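# Place bottles on ledges matching their cap colours

## Task

Set every bottle upright on the wall ledge whose coloured label strip is the same colour as that bottle's cap. The bottle's entire base must rest on that ledge. A bottle that topples or is left leaning counts as a failure.

## Robot and tools

ROBOT. The robot is a Rainbow Robotics RB-Y1. It has a two-wheel differential base with rear casters, two 7-joint arms with parallel grippers, a pan/tilt head, and a torso that can squat, shift, pitch and yaw. The base is 0.58 m wide. Its front edge is 0.10 m ahead of the drive axle and its rear is 0.57 m behind it. Turning on the spot sweeps a 0.58 m radius. The base cannot drive sideways. Each wrist carries a camera case that sticks out sideways and can strike things. Cameras: head_camera (896x504), left_wrist_camera and right_wrist_camera (644x364).

FRAMES. All positions are in metres. The base frame has its origin on the floor between the drive wheels, with x forward, y to the left and z up. The chest, left_hand and right_hand readings use this frame. A hand point lies between the finger pads, 0.03 m short of the tips. The fingers point along the hand's -z axis and close along its x axis. Printed hand positions can be off, more so at long reach or under load. base_odometry is measured in the frame the base had at scene start. It only counts wheel turns, so slips and bumps corrupt it. Heading is in rad, positive to the left.

move. One action per call. A call with no action just reports state and images. An action can take one of three shapes:
- "base" and/or "joints", optionally with min_time_s or contact_limits.
- "target" alone or with min_time_s.
- contact_limits alone.

"base" is a velocity command, not a place: {x_m_s, turn_rad_s, for_s}.
- x_m_s is forward speed in m/s, 0 or 0.005 to 1.5 in magnitude; negative drives backward.
- turn_rad_s is in rad/s, 0 or 0.02 to 1.509 in magnitude; positive turns left.
- for_s is 0.1 to 5 s.
- Any value left out is 0. Distance is roughly speed times for_s. Acceleration is 0.4 m/s² (0.5 rad/s² when turning), and the base may coast for up to about 3 s afterwards.

"joints" is a dictionary of absolute targets keyed by joint name, in rad, or in m for the grippers. Ranges:
- torso_squat_rad 0 to 1.2; torso_shift_rad -0.3 to 0.6; torso_pitch_rad -0.2 to 1.4 (positive bows forward); torso_yaw_rad -1.5 to 1.5 (positive left; raise both arms at least 0.2 rad sideways first).
- Shoulder_pitch -2.356 to 2.356 (negative swings the arm forward and up). Left shoulder_roll 0 to 3.141; right shoulder_roll -3.141 to 0 (outward lifts the arm). Shoulder_yaw -2.094 to 2.094. Elbow -2.617 to 0.01 (negative bends). Forearm_roll -3.141 to 3.141. Wrist_pitch -1.57 to 1.919. Hand_roll -2.705 to 2.705.
- left_gripper_m and right_gripper_m 0 to 0.1, the gap between the pads.
- head_pan_rad -0.523 to 0.523 (positive left); head_tilt_rad -0.35 to 1.57 (positive looks down).
- Torso combinations must also hold: squat+shift<=1.52; squat-shift+pitch<=1.57; shift+0.5pitch-0.4squat<=0.7; shift+0.3pitch-0.5squat<=0.39. Breaking one leaves the torso "off_target".

"target" is an absolute pose for one hand: side ("left"/"right"), x, y, z in metres in the base frame (-3 to 3), and quat_wxyz in the same form the hand lines print. It is converted to joint angles once, so the hand travels on an arc. Split long moves into short steps. The hand result is "reached" (within 10 mm and 2°), "short" with the remaining error, or "refused" with a reason. A target is always waited for. It is refused if an earlier move is still running.

Other move arguments:
- min_time_s (0.1 to 8) sets the shortest duration for arm, head and torso motions.
- contact_limits sets the gripper current in mA, 200 to 672.5, per gripper key. It starts at 672.5 and stays until changed.
- cameras lists which images to return: a list of names, ["all"], or [].
- blocking=false returns after about 0.5 s while the motion continues.

A refused move, or any uncommanded stop, cancels the remaining move, wait and finished_scene calls in that reply.

OTHER TOOLS.
- wait {seconds 0-10, cameras}: lets time pass and returns early once motions settle.
- stop {cameras}: brakes everything that is still moving.
- zoom_image {camera, region [x0,y0,x1,y1]}: crops the camera's latest image in pixels, origin top-left, at most 504x504.
- finished_scene {scene}: ends the scene. Make no further calls after it in the same reply. The goal must hold without the robot's help.

RESULTS.
- Status words: "moving", "done", "off_target" (resting away from the goal, possibly still pushing), "stopped" (by your stop), "contact_stop" (torso blocked or overloaded), "time_out", "limit_stop_at_<name>" (a built-in limit or the self-collision guard), "not_followed" (the arm-collision check withheld the command; a "cause:" line explains), "torque_fault", "limit_stop_at_motor_heat".
- A contact_stop or time_out on one joint halts its whole group (torso, left arm or right arm).
- on_its_own reports things the robot did without a command.
- lidar_m holds 12 distances in 30° sectors. The 1st is straight ahead and they run counter-clockwise; "-" means nothing seen. It sees only at 0.23 m height and cannot see glass or clear plastic.
- motor_effort gives wheel effort in % with the peak in brackets; over about 30 at rest suggests pushing on something. wheel_motors_off=1 means the wheels are cut out for 2 s after a stall.
- Joint torques, external torques (outside pushes toward larger angles read lower), wrist force/torque (uncalibrated, offset up to 16 N) and motor temperatures also appear.

GRIPPING. Command an opening at least 0.005 m narrower than the object. Each pad then squeezes with about 44-55 N. Reporting "off_target" while holding is normal. A lower contact_limits value grips more gently.

AVOID.
- Arm-on-arm collisions or presses, including fingers, cameras and grippers. A hard press ends the scene. Rolling both shoulders out by about 0.5 rad keeps the hands apart.
- Knocking objects out of the work area. Letting bottles tip or fall, and dropping glass more than a few cm.
- Driving into furniture or walls. The base does not stop by itself, and a stalled wheel trips the motors.
- Fast bending, or heavy loads held far forward, which can tip the robot. Lifted or barely touching wheels are penalised.
- Contact torque at the joint limits, which causes a 10 s torque fault: shoulders 66.5, elbow 34.2, wrist joints 23.7 N m.
- Overheating from long stretched or loaded holds, which brakes the arm at 80 °C.
- Loose objects may occasionally be nudged by outside disturbances.

Each tool is called after "Request:" by a JSON object that holds its "api" and its "payload".

## Session

Request:
{"api": "move", "payload": {}}

Scene clock: 0.00 s.
Joint torques (N m): no reading
External joint torques (N m): no reading
Motor temperatures (°C): left_arm=[34 39 32 39 35 43 40] | right_arm=[33 36 34 35 35 34 43]
Wrist force (N): no reading
Wrist torque (N m): no reading
Wrist force, peak (N): no reading
base_odometry: x=+0.000 y=+0.000 heading=+0.000
lidar_m: 2.04 1.66 1.82 1.88 1.54 1.47 1.53 2.07 2.80 2.68 3.91 4.06
base_status: not commanded
joint_positions: torso_squat_rad=+0.350 torso_shift_rad=+0.000 torso_pitch_rad=+0.000 torso_yaw_rad=+0.000 left_shoulder_pitch_rad=-0.048 left_shoulder_roll_rad=+0.048 left_shoulder_yaw_rad=-0.029 left_elbow_rad=-0.126 left_forearm_roll_rad=+0.039 left_wrist_pitch_rad=+0.009 left_hand_roll_rad=-0.012 left_gripper_m=+0.100 right_shoulder_pitch_rad=-0.009 right_shoulder_roll_rad=-0.013 right_shoulder_yaw_rad=+0.007 right_elbow_rad=-0.267 right_forearm_roll_rad=-0.043 right_wrist_pitch_rad=+0.022 right_hand_roll_rad=-0.017 right_gripper_m=+0.100 head_pan_rad=+0.000 head_tilt_rad=+0.400
joint_status: not commanded
wheel_motors_off: 0
motor_effort: left_wheel=+1 right_wheel=-1
chest: x=-0.2280 y=-0.0002 z=+1.2475 quat_wxyz=(+1.000, +0.000, +0.000, +0.000) (m; base frame)
left_hand: x=-0.1340 y=+0.2540 z=+0.5691 quat_wxyz=(+0.996, +0.022, -0.081, -0.010) (m; base frame)
right_hand: x=-0.0969 y=-0.2280 z=+0.5737 quat_wxyz=(+0.992, -0.001, -0.127, -0.024) (m; base frame)
pictures: head_camera, left_wrist_camera, right_wrist_camera

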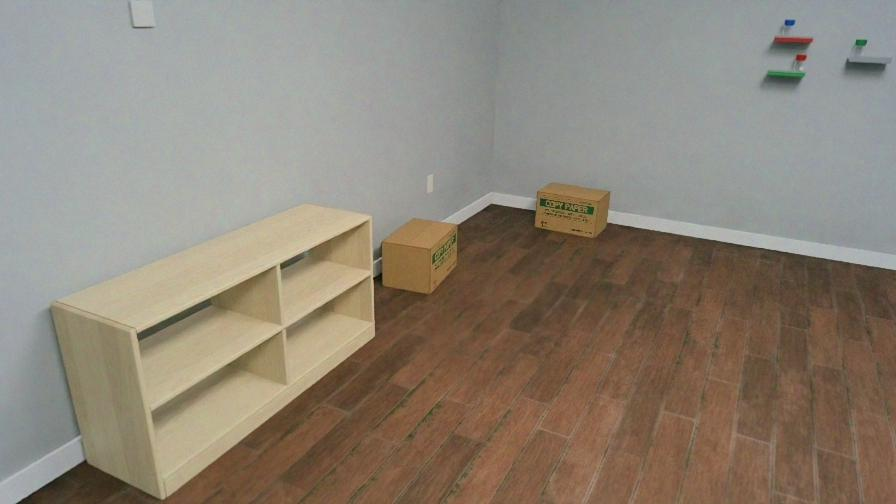

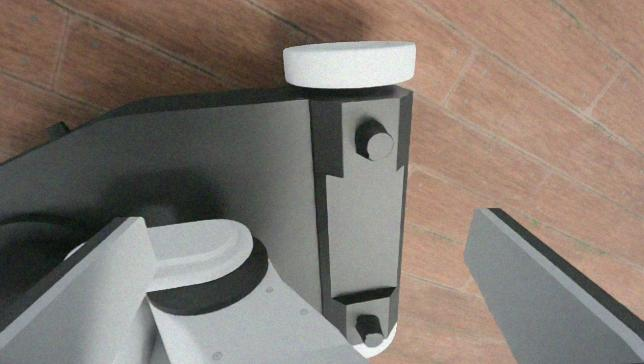

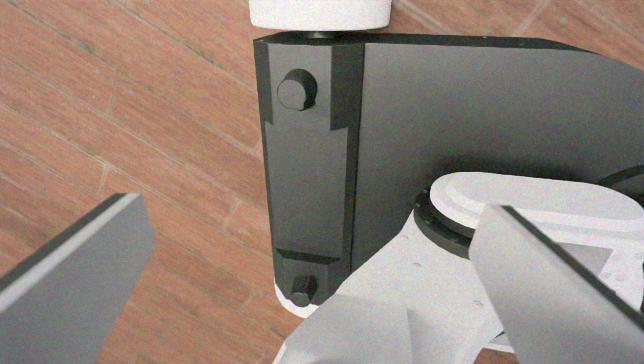

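Request:
{"api": "zoom_image", "payload": {"camera": "head_camera", "region": [740, 0, 896, 110]}}

Request:
{"api": "move", "payload": {"joints": {"head_pan_rad": -0.5, "head_tilt_rad": 0.25}, "cameras": ["head_camera"]}}

Scaled by 3.231 from the camera's image (finer frame: 1280x720).

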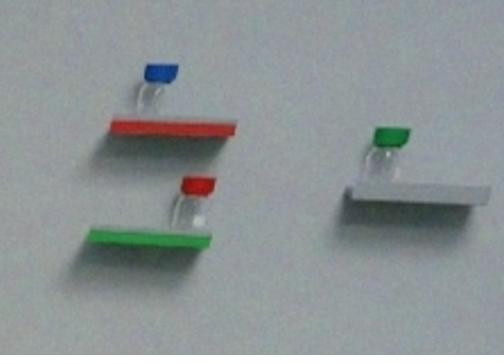

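Scene clock: 1.30 s.
Joint torques (N m): left_arm=[-3.23 2.64 -0.64 -0.62 -0.05 -0.35 0.25] | right_arm=[-2.89 -0.63 0.8 -1.25 -0.03 -0.69 -0.12]
External joint torques (N m): left_arm=[-0.36 1.07 -0.73 0.01 -0.05 0.09 0.26] | right_arm=[0.24 0.19 0.84 0.37 -0.1 -0.13 -0.13]
Wrist force (N): left_arm=[0.0 0.9 -5.0] | right_arm=[1.7 -1.2 -5.5]
Wrist torque (N m): left_arm=[-0.22 0.07 -0.03] | right_arm=[0.10 0.02 -0.20]
Wrist force, peak (N): left_arm=[0.1 0.9 -5.5] | right_arm=[2.0 -1.5 -6.1]
move: done
base_odometry: x=+0.000 y=+0.000 heading=+0.000
lidar_m: 2.04 1.66 1.82 1.88 1.53 1.48 1.53 2.08 2.80 2.67 3.91 4.06
base_status: not commanded
joint_positions: torso_squat_rad=+0.350 torso_shift_rad=+0.000 torso_pitch_rad=+0.000 torso_yaw_rad=+0.000 left_shoulder_pitch_rad=-0.048 left_shoulder_roll_rad=+0.048 left_shoulder_yaw_rad=-0.029 left_elbow_rad=-0.126 left_forearm_roll_rad=+0.039 left_wrist_pitch_rad=+0.009 left_hand_roll_rad=-0.012 left_gripper_m=+0.100 right_shoulder_pitch_rad=-0.009 right_shoulder_roll_rad=-0.013 right_shoulder_yaw_rad=+0.007 right_elbow_rad=-0.267 right_forearm_roll_rad=-0.043 right_wrist_pitch_rad=+0.022 right_hand_roll_rad=-0.017 right_gripper_m=+0.100 head_pan_rad=-0.500 head_tilt_rad=+0.250
joint_status: all done
wheel_motors_off: 0
motor_effort: left_wheel=+1(2) right_wheel=-1(2)
chest: x=-0.2280 y=-0.0002 z=+1.2475 quat_wxyz=(+1.000, +0.000, +0.000, +0.000)
left_hand: x=-0.1340 y=+0.2540 z=+0.5691 quat_wxyz=(+0.996, +0.022, -0.081, -0.010)
right_hand: x=-0.0969 y=-0.2280 z=+0.5737 quat_wxyz=(+0.992, -0.001, -0.127, -0.024)
head_camera: T_world_to_cam=[[-0.50565, -0.86248, 0.02101, -0.13001], [-0.19306, 0.08939, -0.97711, 1.43317], [0.84086, -0.49813, -0.21171, 0.42255]] pos_world=[-0.14435, -0.02976, 1.49255]

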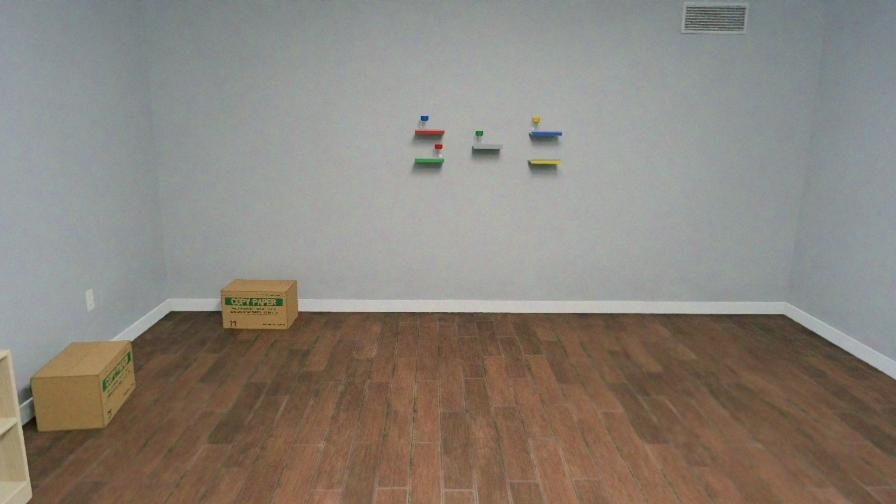

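Request:
{"api": "zoom_image", "payload": {"camera": "head_camera", "region": [400, 100, 580, 201]}}

Scaled by 2.800 from the camera's image (finer frame: 1280x720).

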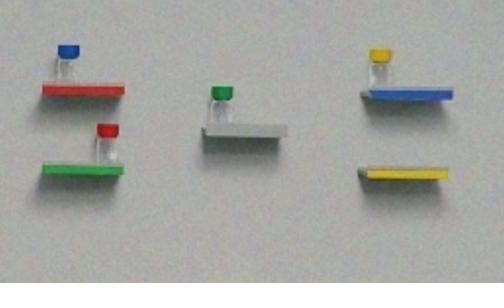

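Request:
{"api": "move", "payload": {"base": {"turn_rad_s": -0.6, "for_s": 1.067}, "joints": {"head_pan_rad": 0, "head_tilt_rad": 0.2}, "cameras": ["head_camera"]}}

Scene clock: 10.20 s.
Joint torques (N m): left_arm=[-3.04 2.54 -0.61 -0.56 -0.22 -0.47 0.25] | right_arm=[-2.73 -0.44 0.65 -1.34 -0.08 -0.36 -0.16]
External joint torques (N m): left_arm=[-0.17 0.97 -0.7 0.08 -0.23 -0.03 0.26] | right_arm=[0.41 0.39 0.69 0.28 -0.15 0.19 -0.18]
Wrist force (N): left_arm=[0.0 0.9 -5.2] | right_arm=[1.7 -1.8 -5.4]
Wrist torque (N m): left_arm=[-0.22 0.07 -0.04] | right_arm=[0.17 0.00 -0.15]
Wrist force, peak (N): left_arm=[0.1 1.1 -5.7] | right_arm=[0.4 -2.5 -6.3]
move: done
base_odometry: x=+0.000 y=+0.000 heading=-0.568
lidar_m: 4.17 2.51 1.67 1.82 1.87 1.55 1.47 1.51 2.01 2.80 2.67 3.76
base_status: done (sent for 1.07 of 1.07 s)
joint_positions: torso_squat_rad=+0.350 torso_shift_rad=+0.000 torso_pitch_rad=+0.000 torso_yaw_rad=+0.000 left_shoulder_pitch_rad=-0.048 left_shoulder_roll_rad=+0.048 left_shoulder_yaw_rad=-0.029 left_elbow_rad=-0.126 left_forearm_roll_rad=+0.039 left_wrist_pitch_rad=+0.009 left_hand_roll_rad=-0.012 left_gripper_m=+0.100 right_shoulder_pitch_rad=-0.009 right_shoulder_roll_rad=-0.013 right_shoulder_yaw_rad=+0.007 right_elbow_rad=-0.267 right_forearm_roll_rad=-0.043 right_wrist_pitch_rad=+0.022 right_hand_roll_rad=-0.017 right_gripper_m=+0.100 head_pan_rad=+0.000 head_tilt_rad=+0.200
joint_status: all done
wheel_motors_off: 0
motor_effort: left_wheel=+5(29) right_wheel=+0(25)
chest: x=-0.2280 y=-0.0002 z=+1.2475 quat_wxyz=(+1.000, +0.000, +0.000, +0.000)
left_hand: x=-0.1340 y=+0.2540 z=+0.5691 quat_wxyz=(+0.996, +0.022, -0.081, -0.010)
right_hand: x=-0.0969 y=-0.2280 z=+0.5737 quat_wxyz=(+0.992, -0.001, -0.127, -0.024)
head_camera: T_world_to_cam=[[-0.03131, -0.99932, 0.01945, -0.03011], [-0.16276, -0.0141, -0.98657, 1.45311], [0.98617, -0.03406, -0.1622, 0.38096]] pos_world=[-0.14014, 0.00337, 1.49596]

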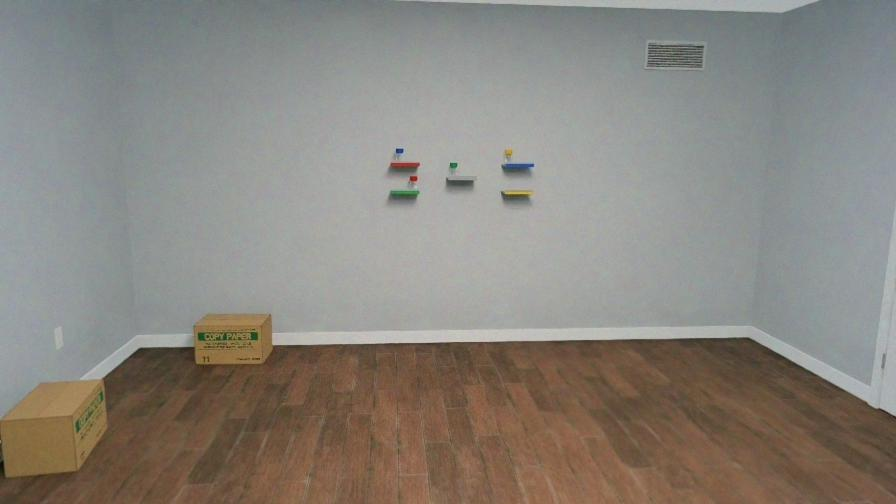

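Request:
{"api": "move", "payload": {"base": {"turn_rad_s": -0.19, "for_s": 0.4}}}

Request:
{"api": "move", "payload": {"base": {"x_m_s": 0.8, "for_s": 4.5}}}

Request:
{"api": "move", "payload": {"base": {"turn_rad_s": 0.2, "for_s": 0.74}, "joints": {"head_pan_rad": 0, "head_tilt_rad": 0.2}, "cameras": ["head_camera"]}}

Scene clock: 13.03 s.
Joint torques (N m): left_arm=[-3.33 2.36 -0.54 -0.61 -0.11 -0.41 0.23] | right_arm=[-3.03 -0.61 0.29 -1.35 -0.15 -0.59 0.01]
External joint torques (N m): left_arm=[-0.46 0.8 -0.62 0.02 -0.12 0.03 0.24] | right_arm=[0.1 0.22 0.32 0.27 -0.21 -0.03 -0.01]
Wrist force (N): left_arm=[-0.2 1.0 -5.3] | right_arm=[0.9 -1.1 -5.1]
Wrist torque (N m): left_arm=[-0.23 0.05 -0.05] | right_arm=[0.07 -0.09 -0.19]
Wrist force, peak (N): left_arm=[0.0 0.9 -5.5] | right_arm=[0.8 -2.6 -6.0]
move: done
base_odometry: x=+0.000 y=+0.000 heading=-0.644
lidar_m: 4.36 2.51 1.66 1.82 1.84 1.59 1.47 1.49 1.89 2.80 2.67 3.53
base_status: done (sent for 0.4 of 0.4 s)
joint_positions: torso_squat_rad=+0.350 torso_shift_rad=+0.000 torso_pitch_rad=+0.000 torso_yaw_rad=+0.000 left_shoulder_pitch_rad=-0.048 left_shoulder_roll_rad=+0.048 left_shoulder_yaw_rad=-0.029 left_elbow_rad=-0.126 left_forearm_roll_rad=+0.039 left_wrist_pitch_rad=+0.009 left_hand_roll_rad=-0.012 left_gripper_m=+0.100 right_shoulder_pitch_rad=-0.009 right_shoulder_roll_rad=-0.013 right_shoulder_yaw_rad=+0.007 right_elbow_rad=-0.267 right_forearm_roll_rad=-0.043 right_wrist_pitch_rad=+0.022 right_hand_roll_rad=-0.017 right_gripper_m=+0.100 head_pan_rad=+0.000 head_tilt_rad=+0.200
joint_status: not commanded
wheel_motors_off: 0
motor_effort: left_wheel=+5(26) right_wheel=+0(17)
chest: x=-0.2280 y=-0.0002 z=+1.2475 quat_wxyz=(+1.000, +0.000, +0.000, +0.000)
left_hand: x=-0.1340 y=+0.2540 z=+0.5691 quat_wxyz=(+0.996, +0.022, -0.081, -0.010)
right_hand: x=-0.0969 y=-0.2280 z=+0.5737 quat_wxyz=(+0.992, -0.001, -0.127, -0.024)
pictures: none

Scene clock: 19.77 s.
Joint torques (N m): left_arm=[-2.72 2.05 -0.82 -0.42 -0.15 -0.53 0.25] | right_arm=[-2.03 -0.86 0.48 -0.97 0.31 -0.3 0.08]
External joint torques (N m): left_arm=[0.16 0.48 -0.91 0.21 -0.16 -0.09 0.25] | right_arm=[1.11 -0.03 0.52 0.65 0.24 0.26 0.06]
Wrist force (N): left_arm=[-0.1 0.9 -5.5] | right_arm=[1.2 -1.4 -5.4]
Wrist torque (N m): left_arm=[-0.21 0.07 -0.04] | right_arm=[0.15 -0.06 -0.18]
Wrist force, peak (N): left_arm=[0.1 1.2 -5.5] | right_arm=[1.7 -1.3 -6.6]
move: done
base_odometry: x=+2.878 y=-2.162 heading=-0.644
lidar_m: 0.82 0.82 1.04 1.38 1.98 2.38 5.02 3.89 2.52 2.35 1.35 0.88
base_status: done (sent for 4.5 of 4.5 s)
joint_positions: torso_squat_rad=+0.350 torso_shift_rad=+0.000 torso_pitch_rad=+0.000 torso_yaw_rad=+0.000 left_shoulder_pitch_rad=-0.048 left_shoulder_roll_rad=+0.048 left_shoulder_yaw_rad=-0.029 left_elbow_rad=-0.126 left_forearm_roll_rad=+0.039 left_wrist_pitch_rad=+0.009 left_hand_roll_rad=-0.012 left_gripper_m=+0.100 right_shoulder_pitch_rad=-0.009 right_shoulder_roll_rad=-0.013 right_shoulder_yaw_rad=+0.007 right_elbow_rad=-0.267 right_forearm_roll_rad=-0.043 right_wrist_pitch_rad=+0.022 right_hand_roll_rad=-0.017 right_gripper_m=+0.100 head_pan_rad=+0.000 head_tilt_rad=+0.200
joint_status: not commanded
wheel_motors_off: 0
motor_effort: left_wheel=-4(37) right_wheel=+1(31)
chest: x=-0.2280 y=-0.0002 z=+1.2475 quat_wxyz=(+1.000, +0.000, +0.000, +0.000)
left_hand: x=-0.1339 y=+0.2540 z=+0.5691 quat_wxyz=(+0.996, +0.022, -0.081, -0.010)
right_hand: x=-0.0968 y=-0.2280 z=+0.5738 quat_wxyz=(+0.992, -0.001, -0.127, -0.024)
pictures: none

Scene clock: 21.20 s.
Joint torques (N m): left_arm=[-2.71 2.26 -0.41 -0.49 -0.2 -0.52 0.35] | right_arm=[-1.99 -0.83 0.35 -1.1 0.07 -0.3 0.06]
External joint torques (N m): left_arm=[0.16 0.69 -0.5 0.14 -0.21 -0.08 0.36] | right_arm=[1.15 -0.01 0.38 0.52 0 0.26 0.05]
Wrist force (N): left_arm=[0.0 1.0 -5.2] | right_arm=[1.3 -1.2 -5.9]
Wrist torque (N m): left_arm=[-0.24 0.07 -0.03] | right_arm=[0.13 -0.03 -0.20]
Wrist force, peak (N): left_arm=[0.0 1.2 -5.6] | right_arm=[2.0 -1.3 -6.0]
move: done
base_odometry: x=+2.878 y=-2.163 heading=-0.498
lidar_m: 0.81 0.85 1.18 1.78 2.00 2.79 5.03 2.76 2.40 2.35 1.14 0.85
base_status: done (sent for 0.73 of 0.73 s)
joint_positions: torso_squat_rad=+0.350 torso_shift_rad=+0.000 torso_pitch_rad=+0.000 torso_yaw_rad=+0.000 left_shoulder_pitch_rad=-0.048 left_shoulder_roll_rad=+0.048 left_shoulder_yaw_rad=-0.029 left_elbow_rad=-0.126 left_forearm_roll_rad=+0.039 left_wrist_pitch_rad=+0.009 left_hand_roll_rad=-0.012 left_gripper_m=+0.100 right_shoulder_pitch_rad=-0.009 right_shoulder_roll_rad=-0.013 right_shoulder_yaw_rad=+0.007 right_elbow_rad=-0.267 right_forearm_roll_rad=-0.043 right_wrist_pitch_rad=+0.022 right_hand_roll_rad=-0.017 right_gripper_m=+0.100 head_pan_rad=+0.000 head_tilt_rad=+0.200
joint_status: all done
wheel_motors_off: 0
motor_effort: left_wheel=-6(29) right_wheel=+0(21)
chest: x=-0.2280 y=-0.0002 z=+1.2475 quat_wxyz=(+1.000, +0.000, +0.000, +0.000)
left_hand: x=-0.1339 y=+0.2540 z=+0.5691 quat_wxyz=(+0.996, +0.022, -0.081, -0.010)
right_hand: x=-0.0968 y=-0.2280 z=+0.5737 quat_wxyz=(+0.992, -0.001, -0.127, -0.024)
head_camera: T_world_to_cam=[[-0.03133, -0.99932, 0.01935, -0.02996], [-0.16285, -0.01399, -0.98655, 1.45297], [0.98615, -0.03406, -0.1623, 0.38109]] pos_world=[-0.14014, 0.00337, 1.49586]

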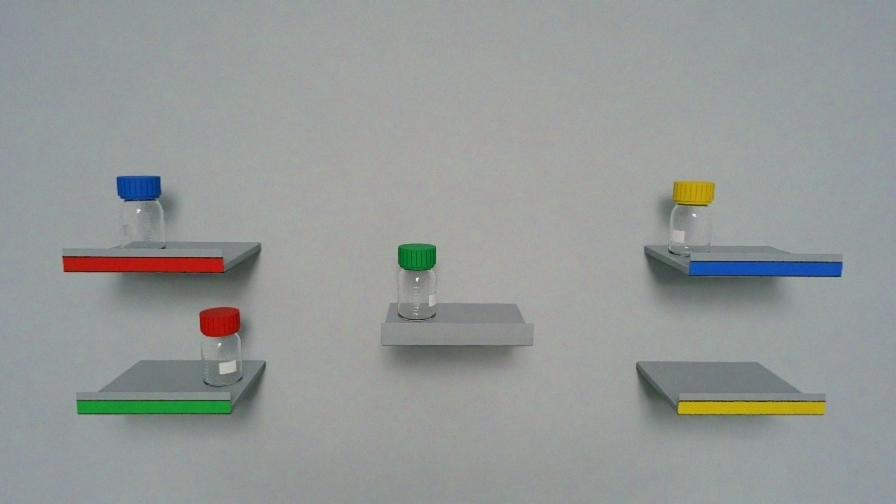

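Request:
{"api": "zoom_image", "payload": {"camera": "head_camera", "region": [40, 160, 292, 440]}}

Request:
{"api": "zoom_image", "payload": {"camera": "head_camera", "region": [360, 220, 560, 370]}}

Request:
{"api": "zoom_image", "payload": {"camera": "head_camera", "region": [612, 160, 864, 440]}}

Scaled by 1.800 from the camera's image (finer frame: 1280x720).

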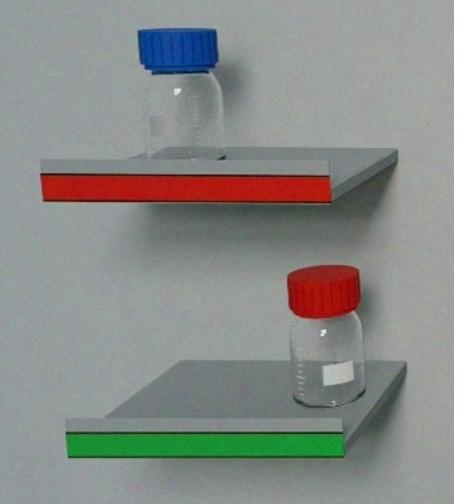

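Scaled by 2.520 from the camera's image (finer frame: 1280x720).

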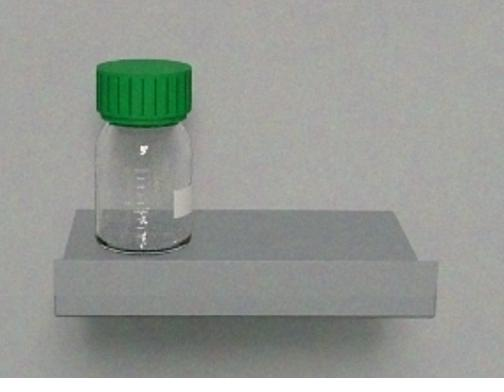

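Scaled by 1.800 from the camera's image (finer frame: 1280x720).

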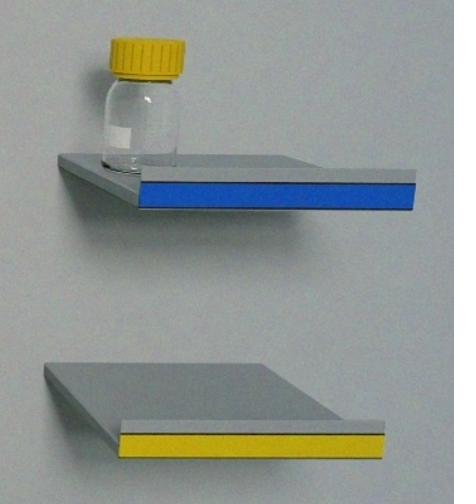

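Request:
{"api": "move", "payload": {"joints": {"left_shoulder_pitch_rad": 0.1, "left_shoulder_roll_rad": 0.25, "left_shoulder_yaw_rad": 0, "left_elbow_rad": -2.2, "left_forearm_roll_rad": 0, "left_wrist_pitch_rad": 0.529, "left_hand_roll_rad": -1.571, "right_shoulder_pitch_rad": 0.1, "right_shoulder_roll_rad": -0.25, "right_shoulder_yaw_rad": 0, "right_elbow_rad": -2.2, "right_forearm_roll_rad": 0, "right_wrist_pitch_rad": 0.529, "right_hand_roll_rad": 1.571, "head_tilt_rad": 0.35}, "min_time_s": 3, "cameras": ["all"]}}

Scene clock: 32.43 s.
Joint torques (N m): left_arm=[-9.05 5.46 3.95 -10.8 -0.31 -1.97 0.24] | right_arm=[-7.69 -5.38 -3.38 -9.15 0.37 -1.74 -0.04]
External joint torques (N m): left_arm=[0.46 1.9 1.04 -0.7 -0.16 0 0.21] | right_arm=[1.52 -1.33 -0.51 0.69 -0.01 0.2 -0.02]
Wrist force (N): left_arm=[2.5 -4.9 1.3] | right_arm=[3.6 4.6 0.7]
Wrist torque (N m): left_arm=[0.20 0.21 -0.03] | right_arm=[-0.29 -0.01 -0.20]
Wrist force, peak (N): left_arm=[2.6 -5.4 1.3] | right_arm=[4.5 5.3 0.7]
move: done
base_odometry: x=+2.878 y=-2.163 heading=-0.498
lidar_m: 0.81 0.84 1.18 1.79 2.00 2.79 5.02 2.76 2.41 2.35 1.15 0.84
base_status: not commanded
joint_positions: torso_squat_rad=+0.350 torso_shift_rad=+0.000 torso_pitch_rad=+0.000 torso_yaw_rad=+0.000 left_shoulder_pitch_rad=+0.100 left_shoulder_roll_rad=+0.250 left_shoulder_yaw_rad=+0.000 left_elbow_rad=-2.200 left_forearm_roll_rad=+0.000 left_wrist_pitch_rad=+0.529 left_hand_roll_rad=-1.571 left_gripper_m=+0.100 right_shoulder_pitch_rad=+0.100 right_shoulder_roll_rad=-0.250 right_shoulder_yaw_rad=+0.000 right_elbow_rad=-2.200 right_forearm_roll_rad=+0.000 right_wrist_pitch_rad=+0.529 right_hand_roll_rad=+1.571 right_gripper_m=+0.100 head_pan_rad=+0.000 head_tilt_rad=+0.350
joint_status: all done
wheel_motors_off: 0
motor_effort: left_wheel=-6(6) right_wheel=+0(1)
chest: x=-0.2280 y=-0.0002 z=+1.2475 quat_wxyz=(+1.000, +0.000, +0.000, +0.000)
left_hand: x=+0.2427 y=+0.2675 z=+1.1595 quat_wxyz=(+0.435, +0.562, -0.432, -0.556)
right_hand: x=+0.2427 y=-0.2678 z=+1.1592 quat_wxyz=(+0.436, -0.561, -0.432, +0.555)
pictures: head_camera, left_wrist_camera, right_wrist_camera
head_camera: T_world_to_cam=[[-0.028, -0.99933, 0.02378, -0.03569], [-0.30841, -0.01399, -0.95115, 1.37177], [0.95084, -0.03396, -0.30781, 0.58441]] pos_world=[-0.13362, 0.00337, 1.48549]
left_wrist_camera: T_world_to_cam=[[-0.02657, -0.96702, -0.25332, 0.5578], [-0.46617, 0.23616, -0.85259, 1.06584], [0.8843, 0.09544, -0.45707, 0.36407]] pos_world=[0.18973, 0.25294, 1.21644]
right_wrist_camera: T_world_to_cam=[[-0.0264, -0.95463, 0.29663, -0.59791], [-0.49576, -0.24518, -0.83314, 1.04742], [0.86806, -0.16905, -0.46679, 0.35734]] pos_world=[0.19329, -0.25357, 1.21681]

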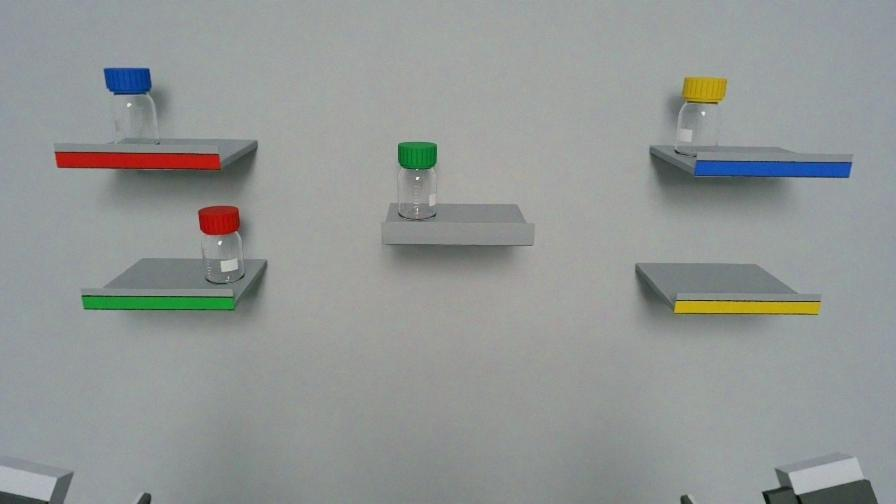

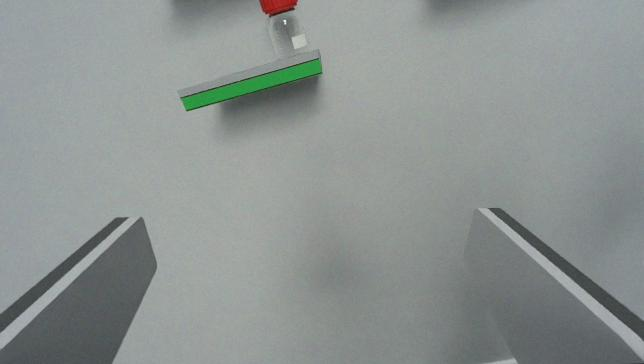

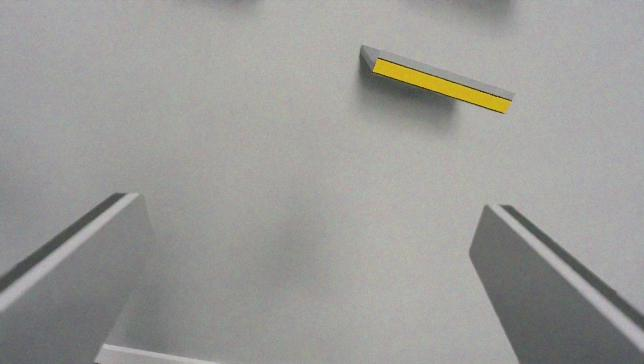

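Request:
{"api": "move", "payload": {"base": {"turn_rad_s": -0.25, "for_s": 0.52}}}

Request:
{"api": "move", "payload": {"base": {"x_m_s": 0.25, "for_s": 1.0}}}

Request:
{"api": "move", "payload": {"base": {"turn_rad_s": 0.25, "for_s": 0.58}, "cameras": ["head_camera"]}}

Scene clock: 36.37 s.
Joint torques (N m): left_arm=[-9.32 4.94 3.99 -10.81 -0.45 -1.92 0.27] | right_arm=[-8.26 -4.81 -3.17 -9.1 0.31 -1.57 -0.18]
External joint torques (N m): left_arm=[0.19 1.38 1.08 -0.71 -0.31 0.06 0.24] | right_arm=[0.95 -0.76 -0.31 0.74 -0.07 0.38 -0.16]
Wrist force (N): left_arm=[2.5 -5.0 1.2] | right_arm=[5.0 4.8 0.3]
Wrist torque (N m): left_arm=[0.20 0.21 -0.03] | right_arm=[-0.31 0.19 -0.19]
Wrist force, peak (N): left_arm=[2.5 -5.4 1.2] | right_arm=[5.1 5.0 0.8]
move: done
base_odometry: x=+2.878 y=-2.163 heading=-0.631
lidar_m: 0.82 0.83 1.05 1.38 1.99 2.79 5.02 3.81 2.51 2.35 1.33 0.88
base_status: done (sent for 0.53 of 0.53 s)
joint_positions: torso_squat_rad=+0.350 torso_shift_rad=+0.000 torso_pitch_rad=+0.000 torso_yaw_rad=+0.000 left_shoulder_pitch_rad=+0.100 left_shoulder_roll_rad=+0.250 left_shoulder_yaw_rad=+0.000 left_elbow_rad=-2.200 left_forearm_roll_rad=+0.000 left_wrist_pitch_rad=+0.529 left_hand_roll_rad=-1.571 left_gripper_m=+0.100 right_shoulder_pitch_rad=+0.100 right_shoulder_roll_rad=-0.250 right_shoulder_yaw_rad=+0.000 right_elbow_rad=-2.200 right_forearm_roll_rad=+0.000 right_wrist_pitch_rad=+0.529 right_hand_roll_rad=+1.571 right_gripper_m=+0.100 head_pan_rad=+0.000 head_tilt_rad=+0.350
joint_status: not commanded
wheel_motors_off: 0
motor_effort: left_wheel=+7(26) right_wheel=-5(15)
chest: x=-0.2280 y=-0.0002 z=+1.2475 quat_wxyz=(+1.000, +0.000, +0.000, +0.000)
left_hand: x=+0.2427 y=+0.2675 z=+1.1595 quat_wxyz=(+0.435, +0.562, -0.432, -0.556)
right_hand: x=+0.2427 y=-0.2678 z=+1.1591 quat_wxyz=(+0.436, -0.561, -0.432, +0.556)
pictures: none

Scene clock: 38.53 s.
Joint torques (N m): left_arm=[-9.62 5.23 3.66 -10.73 -0.45 -1.99 0.19] | right_arm=[-8.04 -5.74 -3.34 -8.93 0.42 -1.69 -0.15]
External joint torques (N m): left_arm=[-0.11 1.67 0.75 -0.63 -0.31 -0.02 0.17] | right_arm=[1.17 -1.69 -0.47 0.92 0.03 0.26 -0.13]
Wrist force (N): left_arm=[2.9 -4.9 1.1] | right_arm=[4.3 4.5 0.4]
Wrist torque (N m): left_arm=[0.21 0.23 -0.02] | right_arm=[-0.28 0.06 -0.17]
Wrist force, peak (N): left_arm=[2.6 -5.2 1.6] | right_arm=[5.3 4.3 1.0]
move: done
base_odometry: x=+3.080 y=-2.310 heading=-0.630
lidar_m: 0.57 0.58 0.73 1.35 2.09 2.57 5.27 3.09 2.48 2.32 0.93 0.61
base_status: done (sent for 1 of 1 s)
joint_positions: torso_squat_rad=+0.350 torso_shift_rad=+0.000 torso_pitch_rad=+0.000 torso_yaw_rad=+0.000 left_shoulder_pitch_rad=+0.100 left_shoulder_roll_rad=+0.250 left_shoulder_yaw_rad=+0.000 left_elbow_rad=-2.200 left_forearm_roll_rad=+0.000 left_wrist_pitch_rad=+0.529 left_hand_roll_rad=-1.571 left_gripper_m=+0.100 right_shoulder_pitch_rad=+0.100 right_shoulder_roll_rad=-0.250 right_shoulder_yaw_rad=+0.000 right_elbow_rad=-2.200 right_forearm_roll_rad=+0.000 right_wrist_pitch_rad=+0.529 right_hand_roll_rad=+1.571 right_gripper_m=+0.100 head_pan_rad=+0.000 head_tilt_rad=+0.350
joint_status: not commanded
wheel_motors_off: 0
motor_effort: left_wheel=+5(39) right_wheel=-8(16)
chest: x=-0.2280 y=-0.0002 z=+1.2475 quat_wxyz=(+1.000, +0.000, +0.000, +0.000)
left_hand: x=+0.2426 y=+0.2675 z=+1.1595 quat_wxyz=(+0.435, +0.562, -0.432, -0.556)
right_hand: x=+0.2426 y=-0.2678 z=+1.1591 quat_wxyz=(+0.436, -0.561, -0.432, +0.556)
pictures: none

Scene clock: 39.90 s.
Joint torques (N m): left_arm=[-9.46 5.16 3.8 -10.55 -0.43 -1.96 0.22] | right_arm=[-8.41 -5.45 -2.99 -8.93 0.34 -1.68 0]
External joint torques (N m): left_arm=[0.05 1.59 0.89 -0.45 -0.28 0.02 0.19] | right_arm=[0.8 -1.4 -0.13 0.91 -0.05 0.27 0.02]
Wrist force (N): left_arm=[2.5 -5.0 1.1] | right_arm=[4.4 4.2 0.8]
Wrist torque (N m): left_arm=[0.21 0.21 -0.03] | right_arm=[-0.25 0.13 -0.19]
Wrist force, peak (N): left_arm=[2.6 -5.3 1.1] | right_arm=[5.3 5.4 0.0]
move: done
base_odometry: x=+3.080 y=-2.310 heading=-0.488
lidar_m: 0.57 0.60 0.83 1.35 2.09 2.99 5.28 2.91 2.40 2.05 0.80 0.59
base_status: done (sent for 0.57 of 0.57 s)
joint_positions: torso_squat_rad=+0.350 torso_shift_rad=+0.000 torso_pitch_rad=+0.000 torso_yaw_rad=+0.000 left_shoulder_pitch_rad=+0.100 left_shoulder_roll_rad=+0.250 left_shoulder_yaw_rad=+0.000 left_elbow_rad=-2.200 left_forearm_roll_rad=+0.000 left_wrist_pitch_rad=+0.529 left_hand_roll_rad=-1.571 left_gripper_m=+0.100 right_shoulder_pitch_rad=+0.100 right_shoulder_roll_rad=-0.250 right_shoulder_yaw_rad=+0.000 right_elbow_rad=-2.200 right_forearm_roll_rad=+0.000 right_wrist_pitch_rad=+0.529 right_hand_roll_rad=+1.571 right_gripper_m=+0.100 head_pan_rad=+0.000 head_tilt_rad=+0.350
joint_status: not commanded
wheel_motors_off: 0
motor_effort: left_wheel=-5(27) right_wheel=+0(22)
chest: x=-0.2280 y=-0.0002 z=+1.2475 quat_wxyz=(+1.000, +0.000, +0.000, +0.000)
left_hand: x=+0.2426 y=+0.2675 z=+1.1595 quat_wxyz=(+0.435, +0.562, -0.432, -0.556)
right_hand: x=+0.2426 y=-0.2678 z=+1.1590 quat_wxyz=(+0.436, -0.561, -0.432, +0.556)
head_camera: T_world_to_cam=[[-0.028, -0.99933, 0.02378, -0.03569], [-0.30841, -0.01399, -0.95115, 1.37177], [0.95084, -0.03396, -0.30781, 0.58441]] pos_world=[-0.13362, 0.00337, 1.48549]

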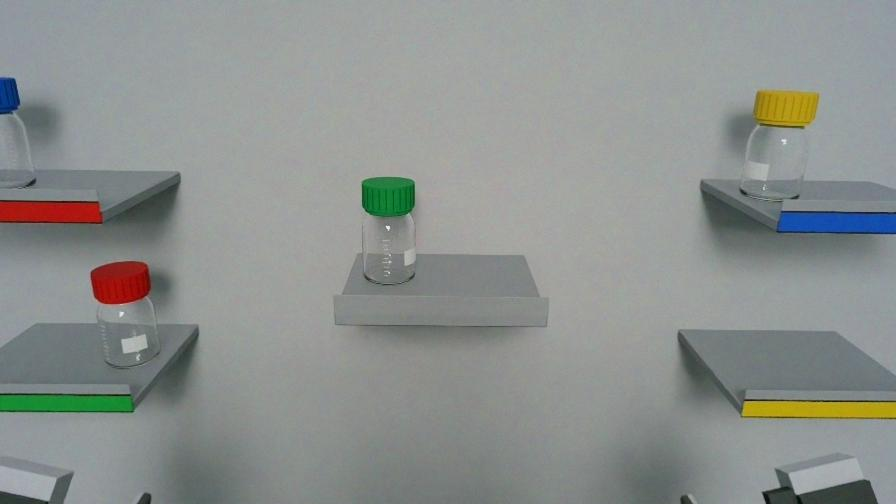

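Request:
{"api": "move", "payload": {"target": {"side": "left", "x": 0.2, "y": 0.33, "z": 1.22, "quat_wxyz": [0.5, 0.5, -0.5, -0.5]}, "min_time_s": 2}}

Request:
{"api": "move", "payload": {"target": {"side": "right", "x": 0.2, "y": -0.33, "z": 1.22, "quat_wxyz": [0.5, -0.5, -0.5, 0.5]}, "min_time_s": 2, "cameras": ["all"]}}

Scene clock: 43.93 s.
Joint torques (N m): left_arm=[-7.09 9.41 6.43 -9.29 -0.12 -1.99 0.65] | right_arm=[-7.99 -5.23 -3.01 -8.77 0.33 -1.77 -0.25]
External joint torques (N m): left_arm=[0.31 1.96 1.46 -1.07 0.09 -0.01 0.64] | right_arm=[1.23 -1.18 -0.15 1.07 -0.06 0.17 -0.23]
Wrist force (N): left_arm=[1.0 -5.1 1.0] | right_arm=[4.5 3.8 0.5]
Wrist torque (N m): left_arm=[0.20 0.12 -0.17] | right_arm=[-0.16 0.13 -0.18]
Wrist force, peak (N): left_arm=[2.5 -5.3 1.4] | right_arm=[5.1 4.9 0.4]
move: done
base_odometry: x=+3.080 y=-2.310 heading=-0.488
lidar_m: 0.57 0.59 0.83 1.35 2.08 2.99 5.27 2.92 2.39 2.05 0.80 0.59
base_status: not commanded
joint_positions: torso_squat_rad=+0.350 torso_shift_rad=+0.000 torso_pitch_rad=+0.000 torso_yaw_rad=+0.000 left_shoulder_pitch_rad=+0.182 left_shoulder_roll_rad=+0.461 left_shoulder_yaw_rad=+0.243 left_elbow_rad=-2.405 left_forearm_roll_rad=+0.349 left_wrist_pitch_rad=+0.679 left_hand_roll_rad=-1.342 left_gripper_m=+0.100 right_shoulder_pitch_rad=+0.100 right_shoulder_roll_rad=-0.250 right_shoulder_yaw_rad=+0.000 right_elbow_rad=-2.200 right_forearm_roll_rad=+0.000 right_wrist_pitch_rad=+0.529 right_hand_roll_rad=+1.571 right_gripper_m=+0.100 head_pan_rad=+0.000 head_tilt_rad=+0.350
joint_status: all done
wheel_motors_off: 0
motor_effort: left_wheel=-5(5) right_wheel=+0(1)
chest: x=-0.2280 y=-0.0002 z=+1.2475 quat_wxyz=(+1.000, +0.000, +0.000, +0.000)
left_hand: x=+0.2001 y=+0.3296 z=+1.2203 quat_wxyz=(+0.500, +0.501, -0.500, -0.499)
left_hand_status: reached (checked arc that bows 9 mm and turns the hand up to 14 deg, planned for 2.0 s): 1 mm and 0.1 deg off.
right_hand: x=+0.2426 y=-0.2678 z=+1.1590 quat_wxyz=(+0.436, -0.561, -0.432, +0.556)
pictures: none

Scene clock: 46.27 s.
Joint torques (N m): left_arm=[-6.84 9.43 6.09 -9.17 -0.25 -1.81 0.47] | right_arm=[-4.82 -9.28 -5.65 -7.59 0.27 -1.61 -0.43]
External joint torques (N m): left_arm=[0.56 1.97 1.12 -0.96 -0.04 0.18 0.46] | right_arm=[2.27 -1.25 -0.74 0.48 -0.15 0.35 -0.43]
Wrist force (N): left_arm=[1.0 -5.2 0.9] | right_arm=[3.3 3.8 0.5]
Wrist torque (N m): left_arm=[0.20 0.13 -0.18] | right_arm=[-0.17 0.10 -0.04]
Wrist force, peak (N): left_arm=[1.0 -5.5 1.2] | right_arm=[4.8 5.4 0.5]
move: done
base_odometry: x=+3.080 y=-2.310 heading=-0.488
lidar_m: 0.56 0.60 0.83 1.35 2.08 3.00 5.27 2.92 2.40 2.05 0.80 0.58
base_status: not commanded
joint_positions: torso_squat_rad=+0.350 torso_shift_rad=+0.000 torso_pitch_rad=+0.000 torso_yaw_rad=+0.000 left_shoulder_pitch_rad=+0.182 left_shoulder_roll_rad=+0.461 left_shoulder_yaw_rad=+0.243 left_elbow_rad=-2.405 left_forearm_roll_rad=+0.349 left_wrist_pitch_rad=+0.679 left_hand_roll_rad=-1.342 left_gripper_m=+0.100 right_shoulder_pitch_rad=+0.181 right_shoulder_roll_rad=-0.460 right_shoulder_yaw_rad=-0.242 right_elbow_rad=-2.407 right_forearm_roll_rad=-0.348 right_wrist_pitch_rad=+0.682 right_hand_roll_rad=+1.343 right_gripper_m=+0.100 head_pan_rad=+0.000 head_tilt_rad=+0.350
joint_status: all done
wheel_motors_off: 0
motor_effort: left_wheel=-5(5) right_wheel=+0(1)
chest: x=-0.2280 y=-0.0002 z=+1.2475 quat_wxyz=(+1.000, +0.000, +0.000, +0.000)
left_hand: x=+0.2001 y=+0.3296 z=+1.2203 quat_wxyz=(+0.500, +0.501, -0.500, -0.499)
right_hand: x=+0.2001 y=-0.3296 z=+1.2204 quat_wxyz=(+0.500, -0.501, -0.500, +0.499)
right_hand_status: reached (checked arc that bows 9 mm and turns the hand up to 14 deg, planned for 2.0 s): 1 mm and 0.1 deg off.
pictures: head_camera, left_wrist_camera, right_wrist_camera
head_camera: T_world_to_cam=[[-0.028, -0.99933, 0.02378, -0.03569], [-0.30841, -0.01399, -0.95115, 1.37177], [0.95084, -0.03396, -0.30781, 0.58441]] pos_world=[-0.13362, 0.00337, 1.48549]
left_wrist_camera: T_world_to_cam=[[-0.03405, -0.99941, -0.005, 0.34131], [-0.46612, 0.02031, -0.88449, 1.19318], [0.88406, -0.02778, -0.46654, 0.47581]] pos_world=[0.14714, 0.3301, 1.27904]
right_wrist_camera: T_world_to_cam=[[-0.01885, -0.99851, 0.05125, -0.39267], [-0.49555, -0.03519, -0.86787, 1.17372], [0.86838, -0.04176, -0.49414, 0.48772]] pos_world=[0.15071, -0.33042, 1.27976]

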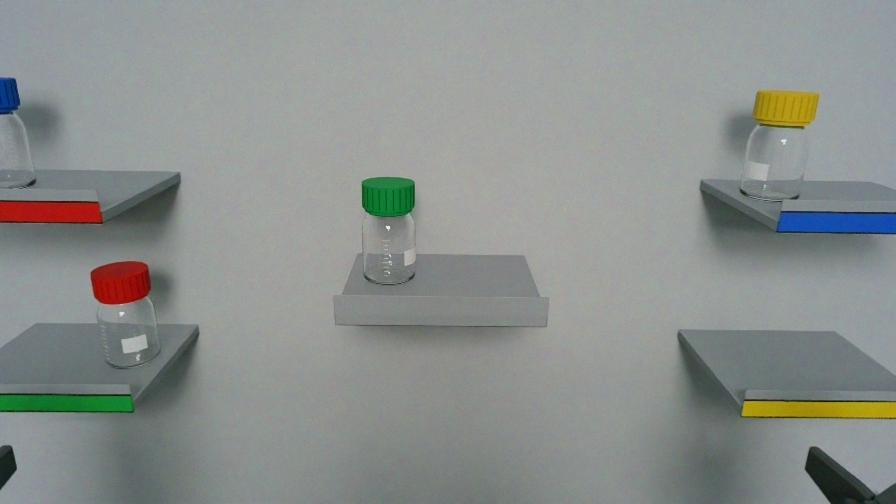

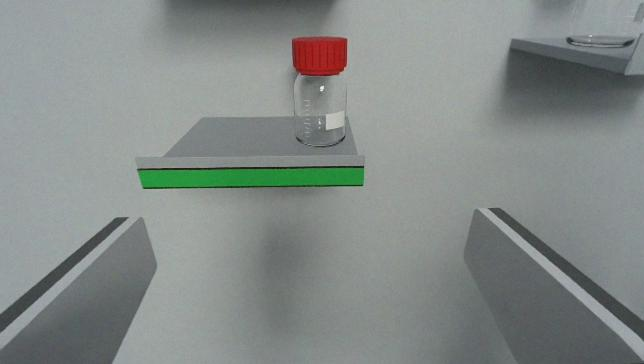

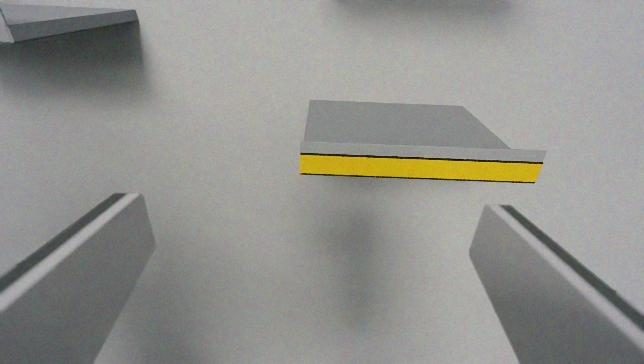

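Request:
{"api": "move", "payload": {"joints": {"head_tilt_rad": 0.75, "head_pan_rad": 0.4}, "cameras": ["head_camera"]}}

Request:
{"api": "zoom_image", "payload": {"camera": "head_camera", "region": [100, 100, 500, 500]}}

Scene clock: 48.63 s.
Joint torques (N m): left_arm=[-6.77 9.29 5.83 -9.1 -0.22 -1.79 0.45] | right_arm=[-5.21 -9.58 -5.88 -7.58 0.3 -1.67 -0.22]
External joint torques (N m): left_arm=[0.63 1.84 0.86 -0.89 -0.02 0.2 0.44] | right_arm=[1.89 -1.54 -0.97 0.49 -0.13 0.29 -0.21]
Wrist force (N): left_arm=[1.0 -5.2 0.7] | right_arm=[3.6 4.0 1.0]
Wrist torque (N m): left_arm=[0.21 0.12 -0.17] | right_arm=[-0.16 0.15 -0.02]
Wrist force, peak (N): left_arm=[1.2 -5.4 0.9] | right_arm=[4.2 4.6 1.1]
move: done
base_odometry: x=+3.080 y=-2.310 heading=-0.488
lidar_m: 0.57 0.60 0.83 1.36 2.09 3.00 5.27 2.91 2.39 2.04 0.80 0.59
base_status: not commanded
joint_positions: torso_squat_rad=+0.350 torso_shift_rad=+0.000 torso_pitch_rad=+0.000 torso_yaw_rad=+0.000 left_shoulder_pitch_rad=+0.182 left_shoulder_roll_rad=+0.461 left_shoulder_yaw_rad=+0.243 left_elbow_rad=-2.405 left_forearm_roll_rad=+0.349 left_wrist_pitch_rad=+0.679 left_hand_roll_rad=-1.342 left_gripper_m=+0.100 right_shoulder_pitch_rad=+0.181 right_shoulder_roll_rad=-0.460 right_shoulder_yaw_rad=-0.242 right_elbow_rad=-2.407 right_forearm_roll_rad=-0.348 right_wrist_pitch_rad=+0.682 right_hand_roll_rad=+1.343 right_gripper_m=+0.100 head_pan_rad=+0.400 head_tilt_rad=+0.750
joint_status: all done
wheel_motors_off: 0
motor_effort: left_wheel=-5(5) right_wheel=-1(1)
chest: x=-0.2280 y=-0.0002 z=+1.2475 quat_wxyz=(+1.000, +0.000, +0.000, +0.000)
left_hand: x=+0.2001 y=+0.3296 z=+1.2203 quat_wxyz=(+0.500, +0.501, -0.500, -0.499)
right_hand: x=+0.2001 y=-0.3296 z=+1.2204 quat_wxyz=(+0.500, -0.501, -0.500, +0.499)
head_camera: T_world_to_cam=[[0.37419, -0.92677, 0.03275, 0.03411], [-0.59712, -0.26781, -0.75613, 1.0299], [0.70953, 0.26338, -0.6536, 1.03543]] pos_world=[-0.13247, 0.03472, 1.45438]

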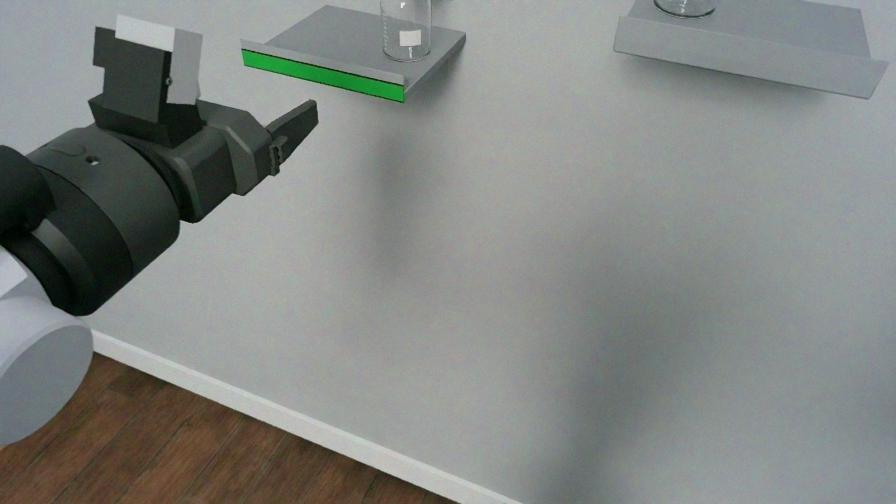

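Scaled by 1.260 from the camera's image (finer frame: 1280x720).

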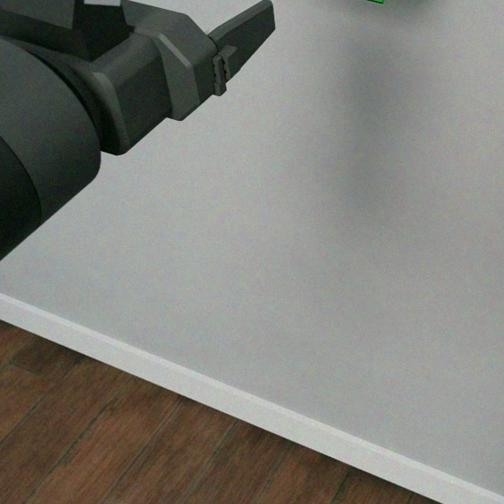

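Request:
{"api": "zoom_image", "payload": {"camera": "head_camera", "region": [70, 0, 350, 240]}}

Scaled by 1.800 from the camera's image (finer frame: 1280x720).

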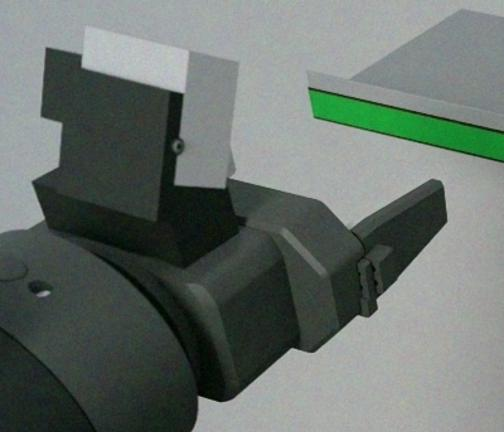

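Request:
{"api": "move", "payload": {"base": {"x_m_s": 0.1, "for_s": 1.1}, "joints": {"head_tilt_rad": 0.35, "head_pan_rad": 0.4}, "cameras": ["all"]}}

Request:
{"api": "move", "payload": {"joints": {"head_tilt_rad": 0.35, "head_pan_rad": -0.4}, "cameras": ["head_camera"]}}

Scene clock: 53.13 s.
Joint torques (N m): left_arm=[-7.55 9.3 6.51 -9.06 -0.19 -1.91 0.6] | right_arm=[-6.25 -9.72 -5.34 -7.28 0.23 -1.75 -0.11]
External joint torques (N m): left_arm=[-0.16 1.85 1.54 -0.85 0.01 0.08 0.59] | right_arm=[0.84 -1.68 -0.43 0.79 -0.19 0.2 -0.1]
Wrist force (N): left_arm=[0.9 -5.1 1.0] | right_arm=[3.3 4.4 0.5]
Wrist torque (N m): left_arm=[0.19 0.12 -0.17] | right_arm=[-0.24 0.05 -0.09]
Wrist force, peak (N): left_arm=[1.1 -5.6 1.2] | right_arm=[3.3 5.6 0.8]
move: done
base_odometry: x=+3.177 y=-2.362 heading=-0.488
lidar_m: 0.45 0.48 0.68 1.34 2.14 3.07 5.39 3.00 2.40 1.66 0.65 0.48
base_status: done (sent for 1.1 of 1.1 s)
joint_positions: torso_squat_rad=+0.350 torso_shift_rad=+0.000 torso_pitch_rad=+0.000 torso_yaw_rad=+0.000 left_shoulder_pitch_rad=+0.183 left_shoulder_roll_rad=+0.461 left_shoulder_yaw_rad=+0.243 left_elbow_rad=-2.405 left_forearm_roll_rad=+0.349 left_wrist_pitch_rad=+0.679 left_hand_roll_rad=-1.342 left_gripper_m=+0.100 right_shoulder_pitch_rad=+0.181 right_shoulder_roll_rad=-0.460 right_shoulder_yaw_rad=-0.243 right_elbow_rad=-2.407 right_forearm_roll_rad=-0.348 right_wrist_pitch_rad=+0.682 right_hand_roll_rad=+1.343 right_gripper_m=+0.100 head_pan_rad=+0.400 head_tilt_rad=+0.350
joint_status: all done
wheel_motors_off: 0
motor_effort: left_wheel=+1(29) right_wheel=-2(26)
chest: x=-0.2279 y=-0.0002 z=+1.2475 quat_wxyz=(+1.000, +0.000, +0.000, +0.000)
left_hand: x=+0.2001 y=+0.3297 z=+1.2203 quat_wxyz=(+0.500, +0.501, -0.500, -0.499)
right_hand: x=+0.2001 y=-0.3296 z=+1.2203 quat_wxyz=(+0.500, -0.501, -0.500, +0.499)
pictures: head_camera, left_wrist_camera, right_wrist_camera
head_camera: T_world_to_cam=[[0.36335, -0.93135, 0.02383, 0.04481], [-0.27849, -0.13299, -0.95119, 1.37805], [0.88906, 0.33898, -0.30769, 0.5716]] pos_world=[-0.1407, 0.03124, 1.48559]
left_wrist_camera: T_world_to_cam=[[-0.03396, -0.99941, -0.00505, 0.34136], [-0.46624, 0.02031, -0.88442, 1.19311], [0.884, -0.02769, -0.46666, 0.47595]] pos_world=[0.14714, 0.3301, 1.27904]
right_wrist_camera: T_world_to_cam=[[-0.01893, -0.9985, 0.0513, -0.39282], [-0.49574, -0.03518, -0.86776, 1.17356], [0.86826, -0.04186, -0.49434, 0.48781]] pos_world=[0.15081, -0.33052, 1.27966]

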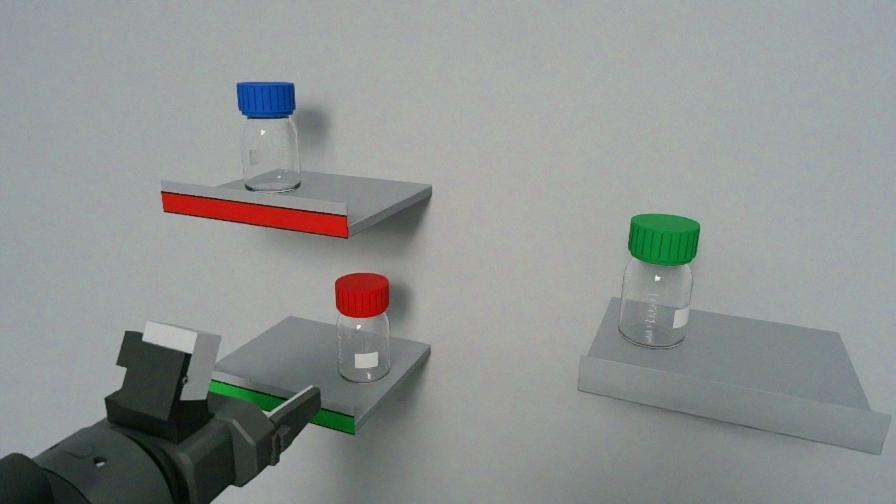

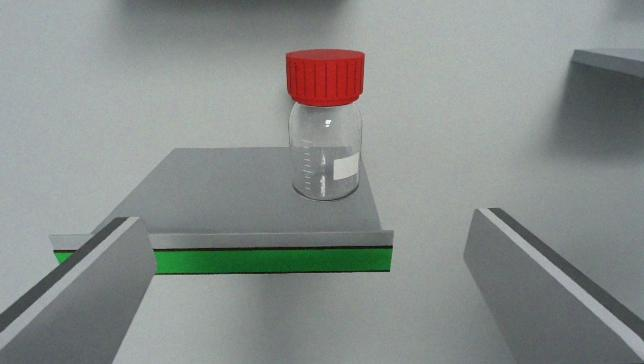

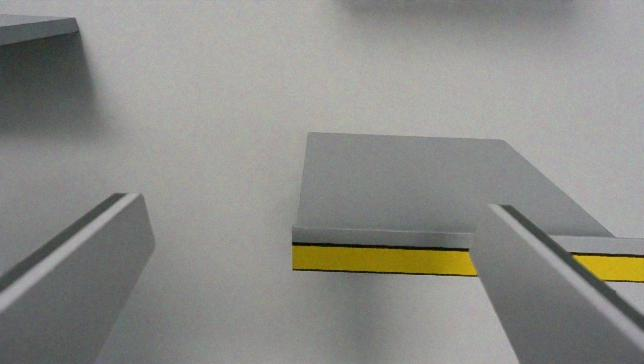

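Scene clock: 54.33 s.
Joint torques (N m): left_arm=[-7.58 9.26 5.95 -8.77 -0.3 -1.97 0.55] | right_arm=[-5.86 -9.14 -5.48 -7.42 0.31 -1.7 -0.14]
External joint torques (N m): left_arm=[-0.18 1.81 0.98 -0.55 -0.09 0.01 0.54] | right_arm=[1.23 -1.1 -0.57 0.65 -0.11 0.26 -0.13]
Wrist force (N): left_arm=[0.9 -5.0 0.8] | right_arm=[4.0 4.4 1.2]
Wrist torque (N m): left_arm=[0.17 0.13 -0.18] | right_arm=[-0.27 0.16 -0.09]
Wrist force, peak (N): left_arm=[0.7 -5.5 1.2] | right_arm=[4.1 5.1 0.0]
move: done
base_odometry: x=+3.177 y=-2.362 heading=-0.488
lidar_m: 0.45 0.48 0.68 1.34 2.13 3.08 5.38 3.00 2.39 1.66 0.64 0.47
base_status: not commanded
joint_positions: torso_squat_rad=+0.350 torso_shift_rad=+0.000 torso_pitch_rad=+0.000 torso_yaw_rad=+0.000 left_shoulder_pitch_rad=+0.183 left_shoulder_roll_rad=+0.461 left_shoulder_yaw_rad=+0.243 left_elbow_rad=-2.405 left_forearm_roll_rad=+0.349 left_wrist_pitch_rad=+0.679 left_hand_roll_rad=-1.342 left_gripper_m=+0.100 right_shoulder_pitch_rad=+0.181 right_shoulder_roll_rad=-0.460 right_shoulder_yaw_rad=-0.243 right_elbow_rad=-2.407 right_forearm_roll_rad=-0.348 right_wrist_pitch_rad=+0.682 right_hand_roll_rad=+1.343 right_gripper_m=+0.100 head_pan_rad=-0.400 head_tilt_rad=+0.350
joint_status: all done
wheel_motors_off: 0
motor_effort: left_wheel=+1(1) right_wheel=-1(3)
chest: x=-0.2279 y=-0.0002 z=+1.2475 quat_wxyz=(+1.000, +0.000, +0.000, +0.000)
left_hand: x=+0.2001 y=+0.3297 z=+1.2203 quat_wxyz=(+0.500, +0.501, -0.500, -0.499)
right_hand: x=+0.2001 y=-0.3297 z=+1.2203 quat_wxyz=(+0.500, -0.501, -0.500, +0.499)
head_camera: T_world_to_cam=[[-0.41488, -0.90956, 0.02395, -0.11562], [-0.28995, 0.10722, -0.95102, 1.37546], [0.86244, -0.4015, -0.30821, 0.56662]] pos_world=[-0.13783, -0.02513, 1.48549]

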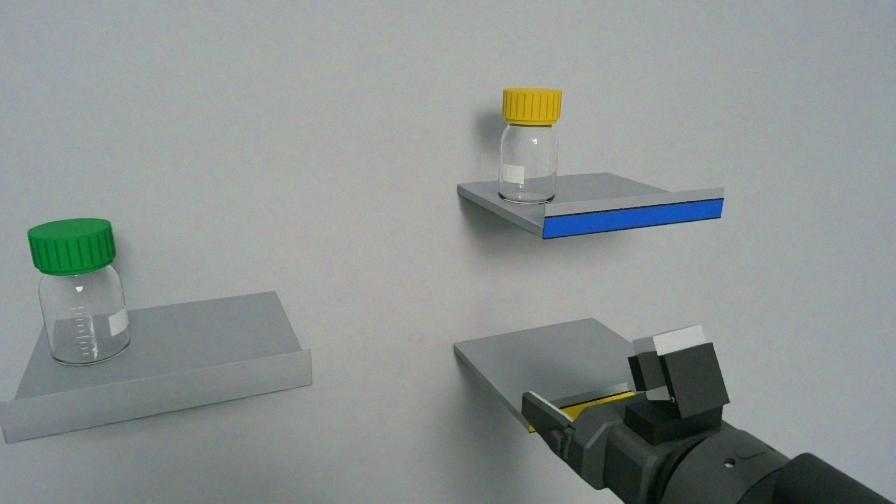

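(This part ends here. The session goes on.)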